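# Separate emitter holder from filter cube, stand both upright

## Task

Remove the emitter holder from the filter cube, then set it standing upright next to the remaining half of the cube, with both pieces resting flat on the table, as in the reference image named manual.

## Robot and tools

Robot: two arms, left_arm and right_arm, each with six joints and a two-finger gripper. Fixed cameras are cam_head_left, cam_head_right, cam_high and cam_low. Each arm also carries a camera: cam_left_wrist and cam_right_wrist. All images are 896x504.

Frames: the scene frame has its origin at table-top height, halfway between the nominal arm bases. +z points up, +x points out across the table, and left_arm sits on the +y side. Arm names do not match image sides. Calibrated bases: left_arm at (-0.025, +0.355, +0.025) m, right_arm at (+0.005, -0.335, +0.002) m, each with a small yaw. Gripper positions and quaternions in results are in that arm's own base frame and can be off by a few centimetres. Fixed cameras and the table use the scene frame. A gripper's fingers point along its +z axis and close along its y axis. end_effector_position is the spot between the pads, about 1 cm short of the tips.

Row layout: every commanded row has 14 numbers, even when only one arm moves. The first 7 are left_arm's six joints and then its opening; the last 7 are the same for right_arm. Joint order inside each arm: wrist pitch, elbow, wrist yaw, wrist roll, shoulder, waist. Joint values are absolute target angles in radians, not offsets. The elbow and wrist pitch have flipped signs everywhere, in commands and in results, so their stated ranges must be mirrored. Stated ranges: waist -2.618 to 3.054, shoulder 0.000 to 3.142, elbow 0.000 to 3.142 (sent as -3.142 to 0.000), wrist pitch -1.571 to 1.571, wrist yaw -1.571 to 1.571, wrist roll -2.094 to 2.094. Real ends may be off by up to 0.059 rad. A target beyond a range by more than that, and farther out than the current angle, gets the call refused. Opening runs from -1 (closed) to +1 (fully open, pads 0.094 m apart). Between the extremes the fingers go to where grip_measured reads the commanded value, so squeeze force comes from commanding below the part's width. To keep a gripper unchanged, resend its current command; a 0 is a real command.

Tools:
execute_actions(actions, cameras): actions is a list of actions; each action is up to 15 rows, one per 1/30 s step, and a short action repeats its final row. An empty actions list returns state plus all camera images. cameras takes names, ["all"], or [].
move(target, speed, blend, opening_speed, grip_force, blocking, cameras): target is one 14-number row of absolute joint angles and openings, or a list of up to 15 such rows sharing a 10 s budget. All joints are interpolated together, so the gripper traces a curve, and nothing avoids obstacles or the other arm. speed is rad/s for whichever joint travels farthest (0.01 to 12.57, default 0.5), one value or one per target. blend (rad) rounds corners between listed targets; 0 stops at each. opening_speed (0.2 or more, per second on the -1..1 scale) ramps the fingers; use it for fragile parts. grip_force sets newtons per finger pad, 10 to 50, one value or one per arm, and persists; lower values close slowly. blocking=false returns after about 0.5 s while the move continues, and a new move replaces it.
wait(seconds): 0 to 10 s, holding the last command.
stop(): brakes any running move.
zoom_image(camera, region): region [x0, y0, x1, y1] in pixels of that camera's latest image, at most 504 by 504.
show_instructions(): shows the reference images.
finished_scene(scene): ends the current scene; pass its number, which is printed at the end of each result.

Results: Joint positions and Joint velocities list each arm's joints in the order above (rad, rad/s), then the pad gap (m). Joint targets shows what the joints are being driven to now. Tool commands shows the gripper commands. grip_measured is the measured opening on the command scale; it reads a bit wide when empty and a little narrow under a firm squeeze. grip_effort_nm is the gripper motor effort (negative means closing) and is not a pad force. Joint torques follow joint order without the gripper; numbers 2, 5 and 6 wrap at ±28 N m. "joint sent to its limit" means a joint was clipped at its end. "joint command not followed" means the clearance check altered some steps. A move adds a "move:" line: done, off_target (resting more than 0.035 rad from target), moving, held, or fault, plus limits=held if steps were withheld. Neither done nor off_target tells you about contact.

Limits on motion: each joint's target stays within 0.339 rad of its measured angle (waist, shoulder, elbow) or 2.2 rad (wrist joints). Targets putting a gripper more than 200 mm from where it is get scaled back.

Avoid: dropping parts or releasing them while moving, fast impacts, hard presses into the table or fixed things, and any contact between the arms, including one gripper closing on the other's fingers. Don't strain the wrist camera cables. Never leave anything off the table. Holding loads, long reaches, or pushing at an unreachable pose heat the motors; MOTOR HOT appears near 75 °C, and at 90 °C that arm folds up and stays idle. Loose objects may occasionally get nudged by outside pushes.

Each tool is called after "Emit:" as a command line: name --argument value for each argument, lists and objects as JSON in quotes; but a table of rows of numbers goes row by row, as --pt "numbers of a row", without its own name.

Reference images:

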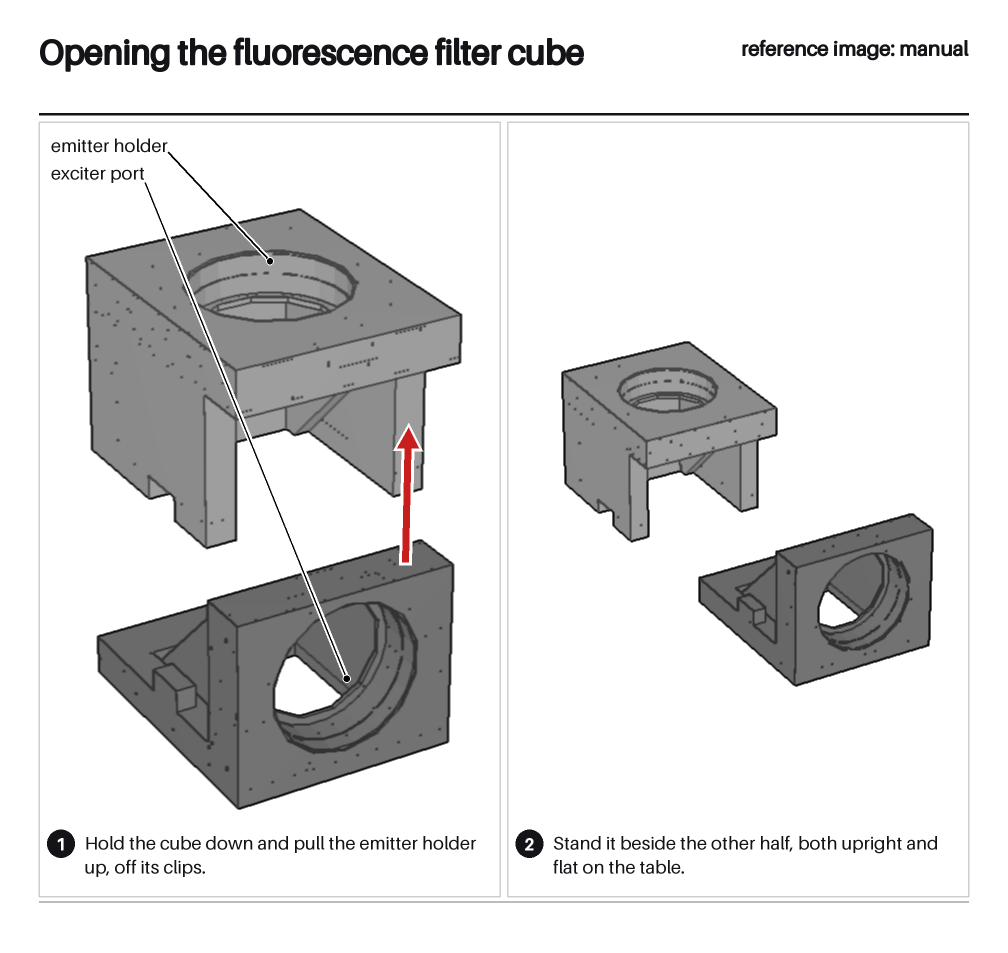

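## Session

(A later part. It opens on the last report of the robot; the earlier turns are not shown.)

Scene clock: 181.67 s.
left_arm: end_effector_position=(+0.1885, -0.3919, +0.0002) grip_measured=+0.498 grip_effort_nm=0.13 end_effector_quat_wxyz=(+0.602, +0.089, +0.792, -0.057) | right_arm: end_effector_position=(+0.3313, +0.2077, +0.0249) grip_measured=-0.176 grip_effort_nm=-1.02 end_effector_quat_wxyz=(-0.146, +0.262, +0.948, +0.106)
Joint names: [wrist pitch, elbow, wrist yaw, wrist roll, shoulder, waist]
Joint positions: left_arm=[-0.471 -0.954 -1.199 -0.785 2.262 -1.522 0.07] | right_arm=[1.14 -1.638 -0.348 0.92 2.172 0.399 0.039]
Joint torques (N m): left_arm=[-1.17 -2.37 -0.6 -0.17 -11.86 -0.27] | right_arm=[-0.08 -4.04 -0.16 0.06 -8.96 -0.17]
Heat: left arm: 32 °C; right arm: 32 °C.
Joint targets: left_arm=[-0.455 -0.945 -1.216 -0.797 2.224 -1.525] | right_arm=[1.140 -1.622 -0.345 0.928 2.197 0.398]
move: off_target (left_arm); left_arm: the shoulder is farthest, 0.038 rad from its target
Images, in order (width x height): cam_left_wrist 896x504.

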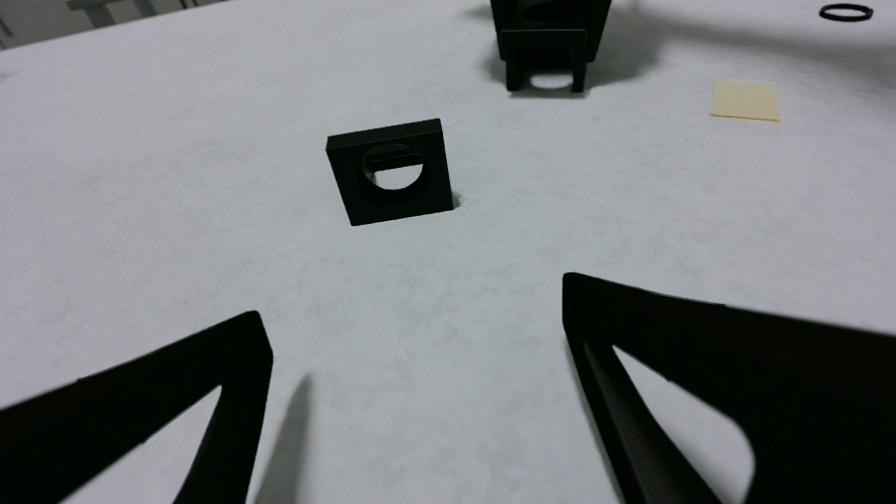

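Emit:
move --pt "-0.455 -0.945 -1.216 -0.797 2.224 -1.525 0.5 1.140 -1.631 -0.345 0.928 2.191 0.398 0.4" --pt "-0.455 -0.945 -1.216 -0.797 2.224 -1.525 0.5 1.41 -1.84 -0.345 0.928 2.07 0.398 0.4" --speed '[0.1, 0.25]' --opening_speed 0.35 --cameras '["cam_left_wrist", "cam_right_wrist", "cam_head_left", "cam_low"]'

Emit:
zoom_image --camera "cam_low" --region '[410, 220, 510, 295]'

Emit:
zoom_image --camera "cam_left_wrist" --region '[300, 0, 660, 240]'

Scene clock: 186.67 s.
left_arm: end_effector_position=(+0.1885, -0.3919, +0.0002) grip_measured=+0.498 grip_effort_nm=0.13 end_effector_quat_wxyz=(+0.602, +0.089, +0.792, -0.057) | right_arm: end_effector_position=(+0.3302, +0.2072, +0.0951) grip_measured=+0.397 grip_effort_nm=0.14 end_effector_quat_wxyz=(-0.141, +0.261, +0.949, +0.109)
Joint names: [wrist pitch, elbow, wrist yaw, wrist roll, shoulder, waist]
Joint positions: left_arm=[-0.471 -0.954 -1.199 -0.785 2.262 -1.522 0.07] | right_arm=[1.375 -1.82 -0.348 0.92 2.106 0.399 0.066]
Joint torques (N m): left_arm=[-1.17 -2.41 -0.58 -0.17 -11.85 -0.29] | right_arm=[0.23 -7.77 -0.17 0.07 -13.79 -0.13]
Heat: left arm: 31 °C; right arm: 31 °C.
Joint targets: left_arm=[-0.455 -0.945 -1.216 -0.797 2.224 -1.525] | right_arm=[1.410 -1.840 -0.345 0.928 2.070 0.398]
move: off_target (left_arm, right_arm); left_arm: the shoulder is farthest, 0.038 rad from its target; right_arm: the shoulder is farthest, 0.036 rad from its target
Images, in order (width x height): cam_head_left 896x504, cam_low 896x504, cam_left_wrist 896x504, cam_right_wrist 896x504.

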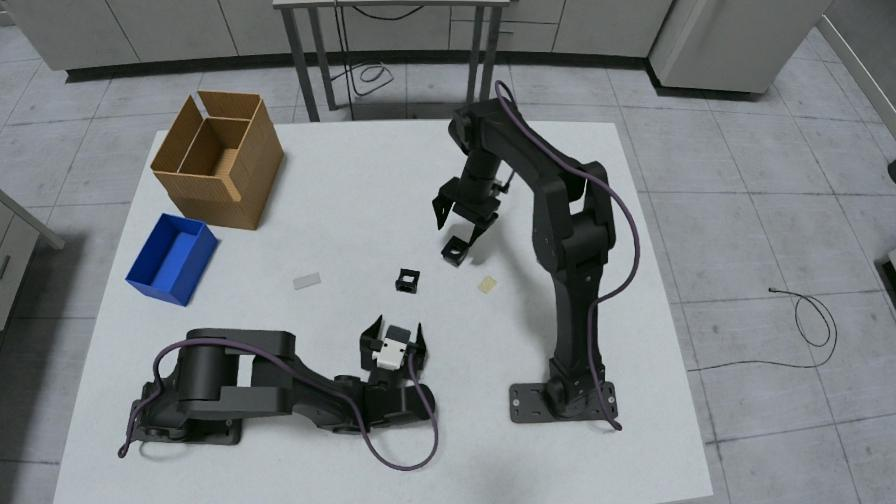

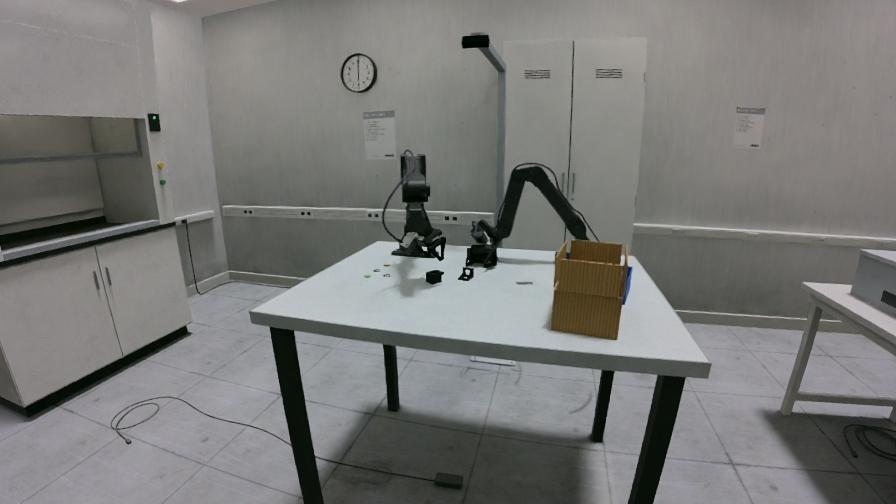

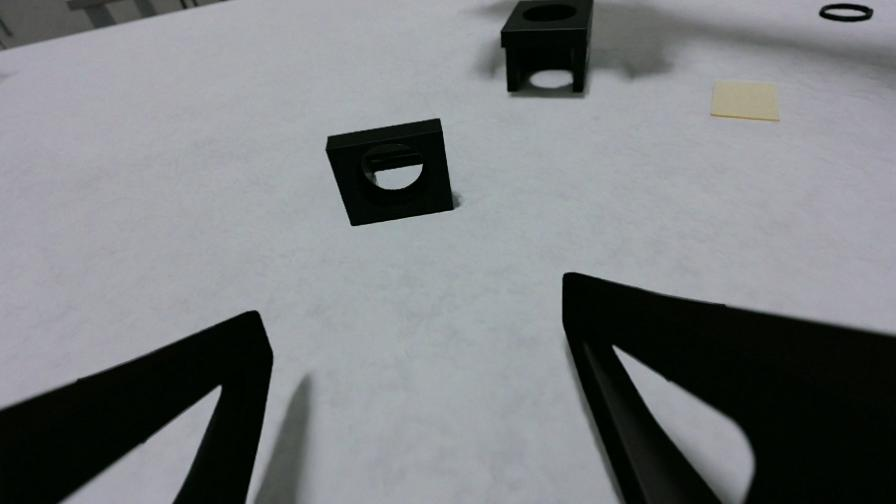

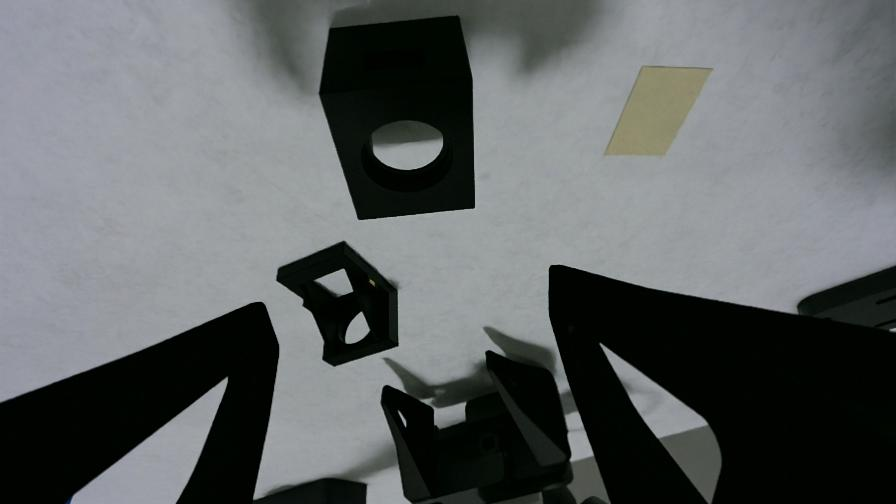

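Scaled by 5.040 from the camera's 896x504 image, which has a finer 1280x720 frame.

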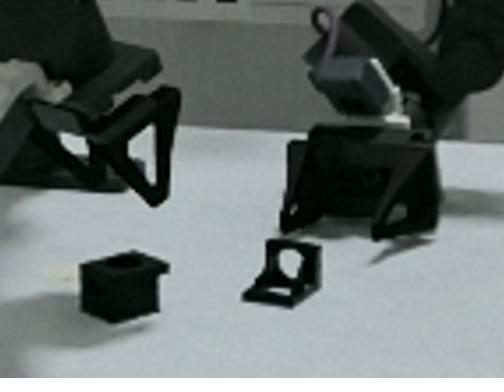

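Scaled by 1.400 from the camera's 896x504 image, which has a finer 1280x720 frame.

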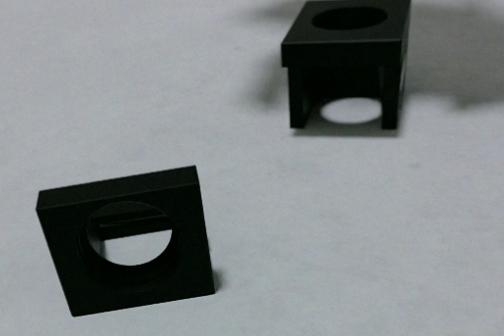

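Emit:
finished_scene --scene 1

The scene is finished: the task was done.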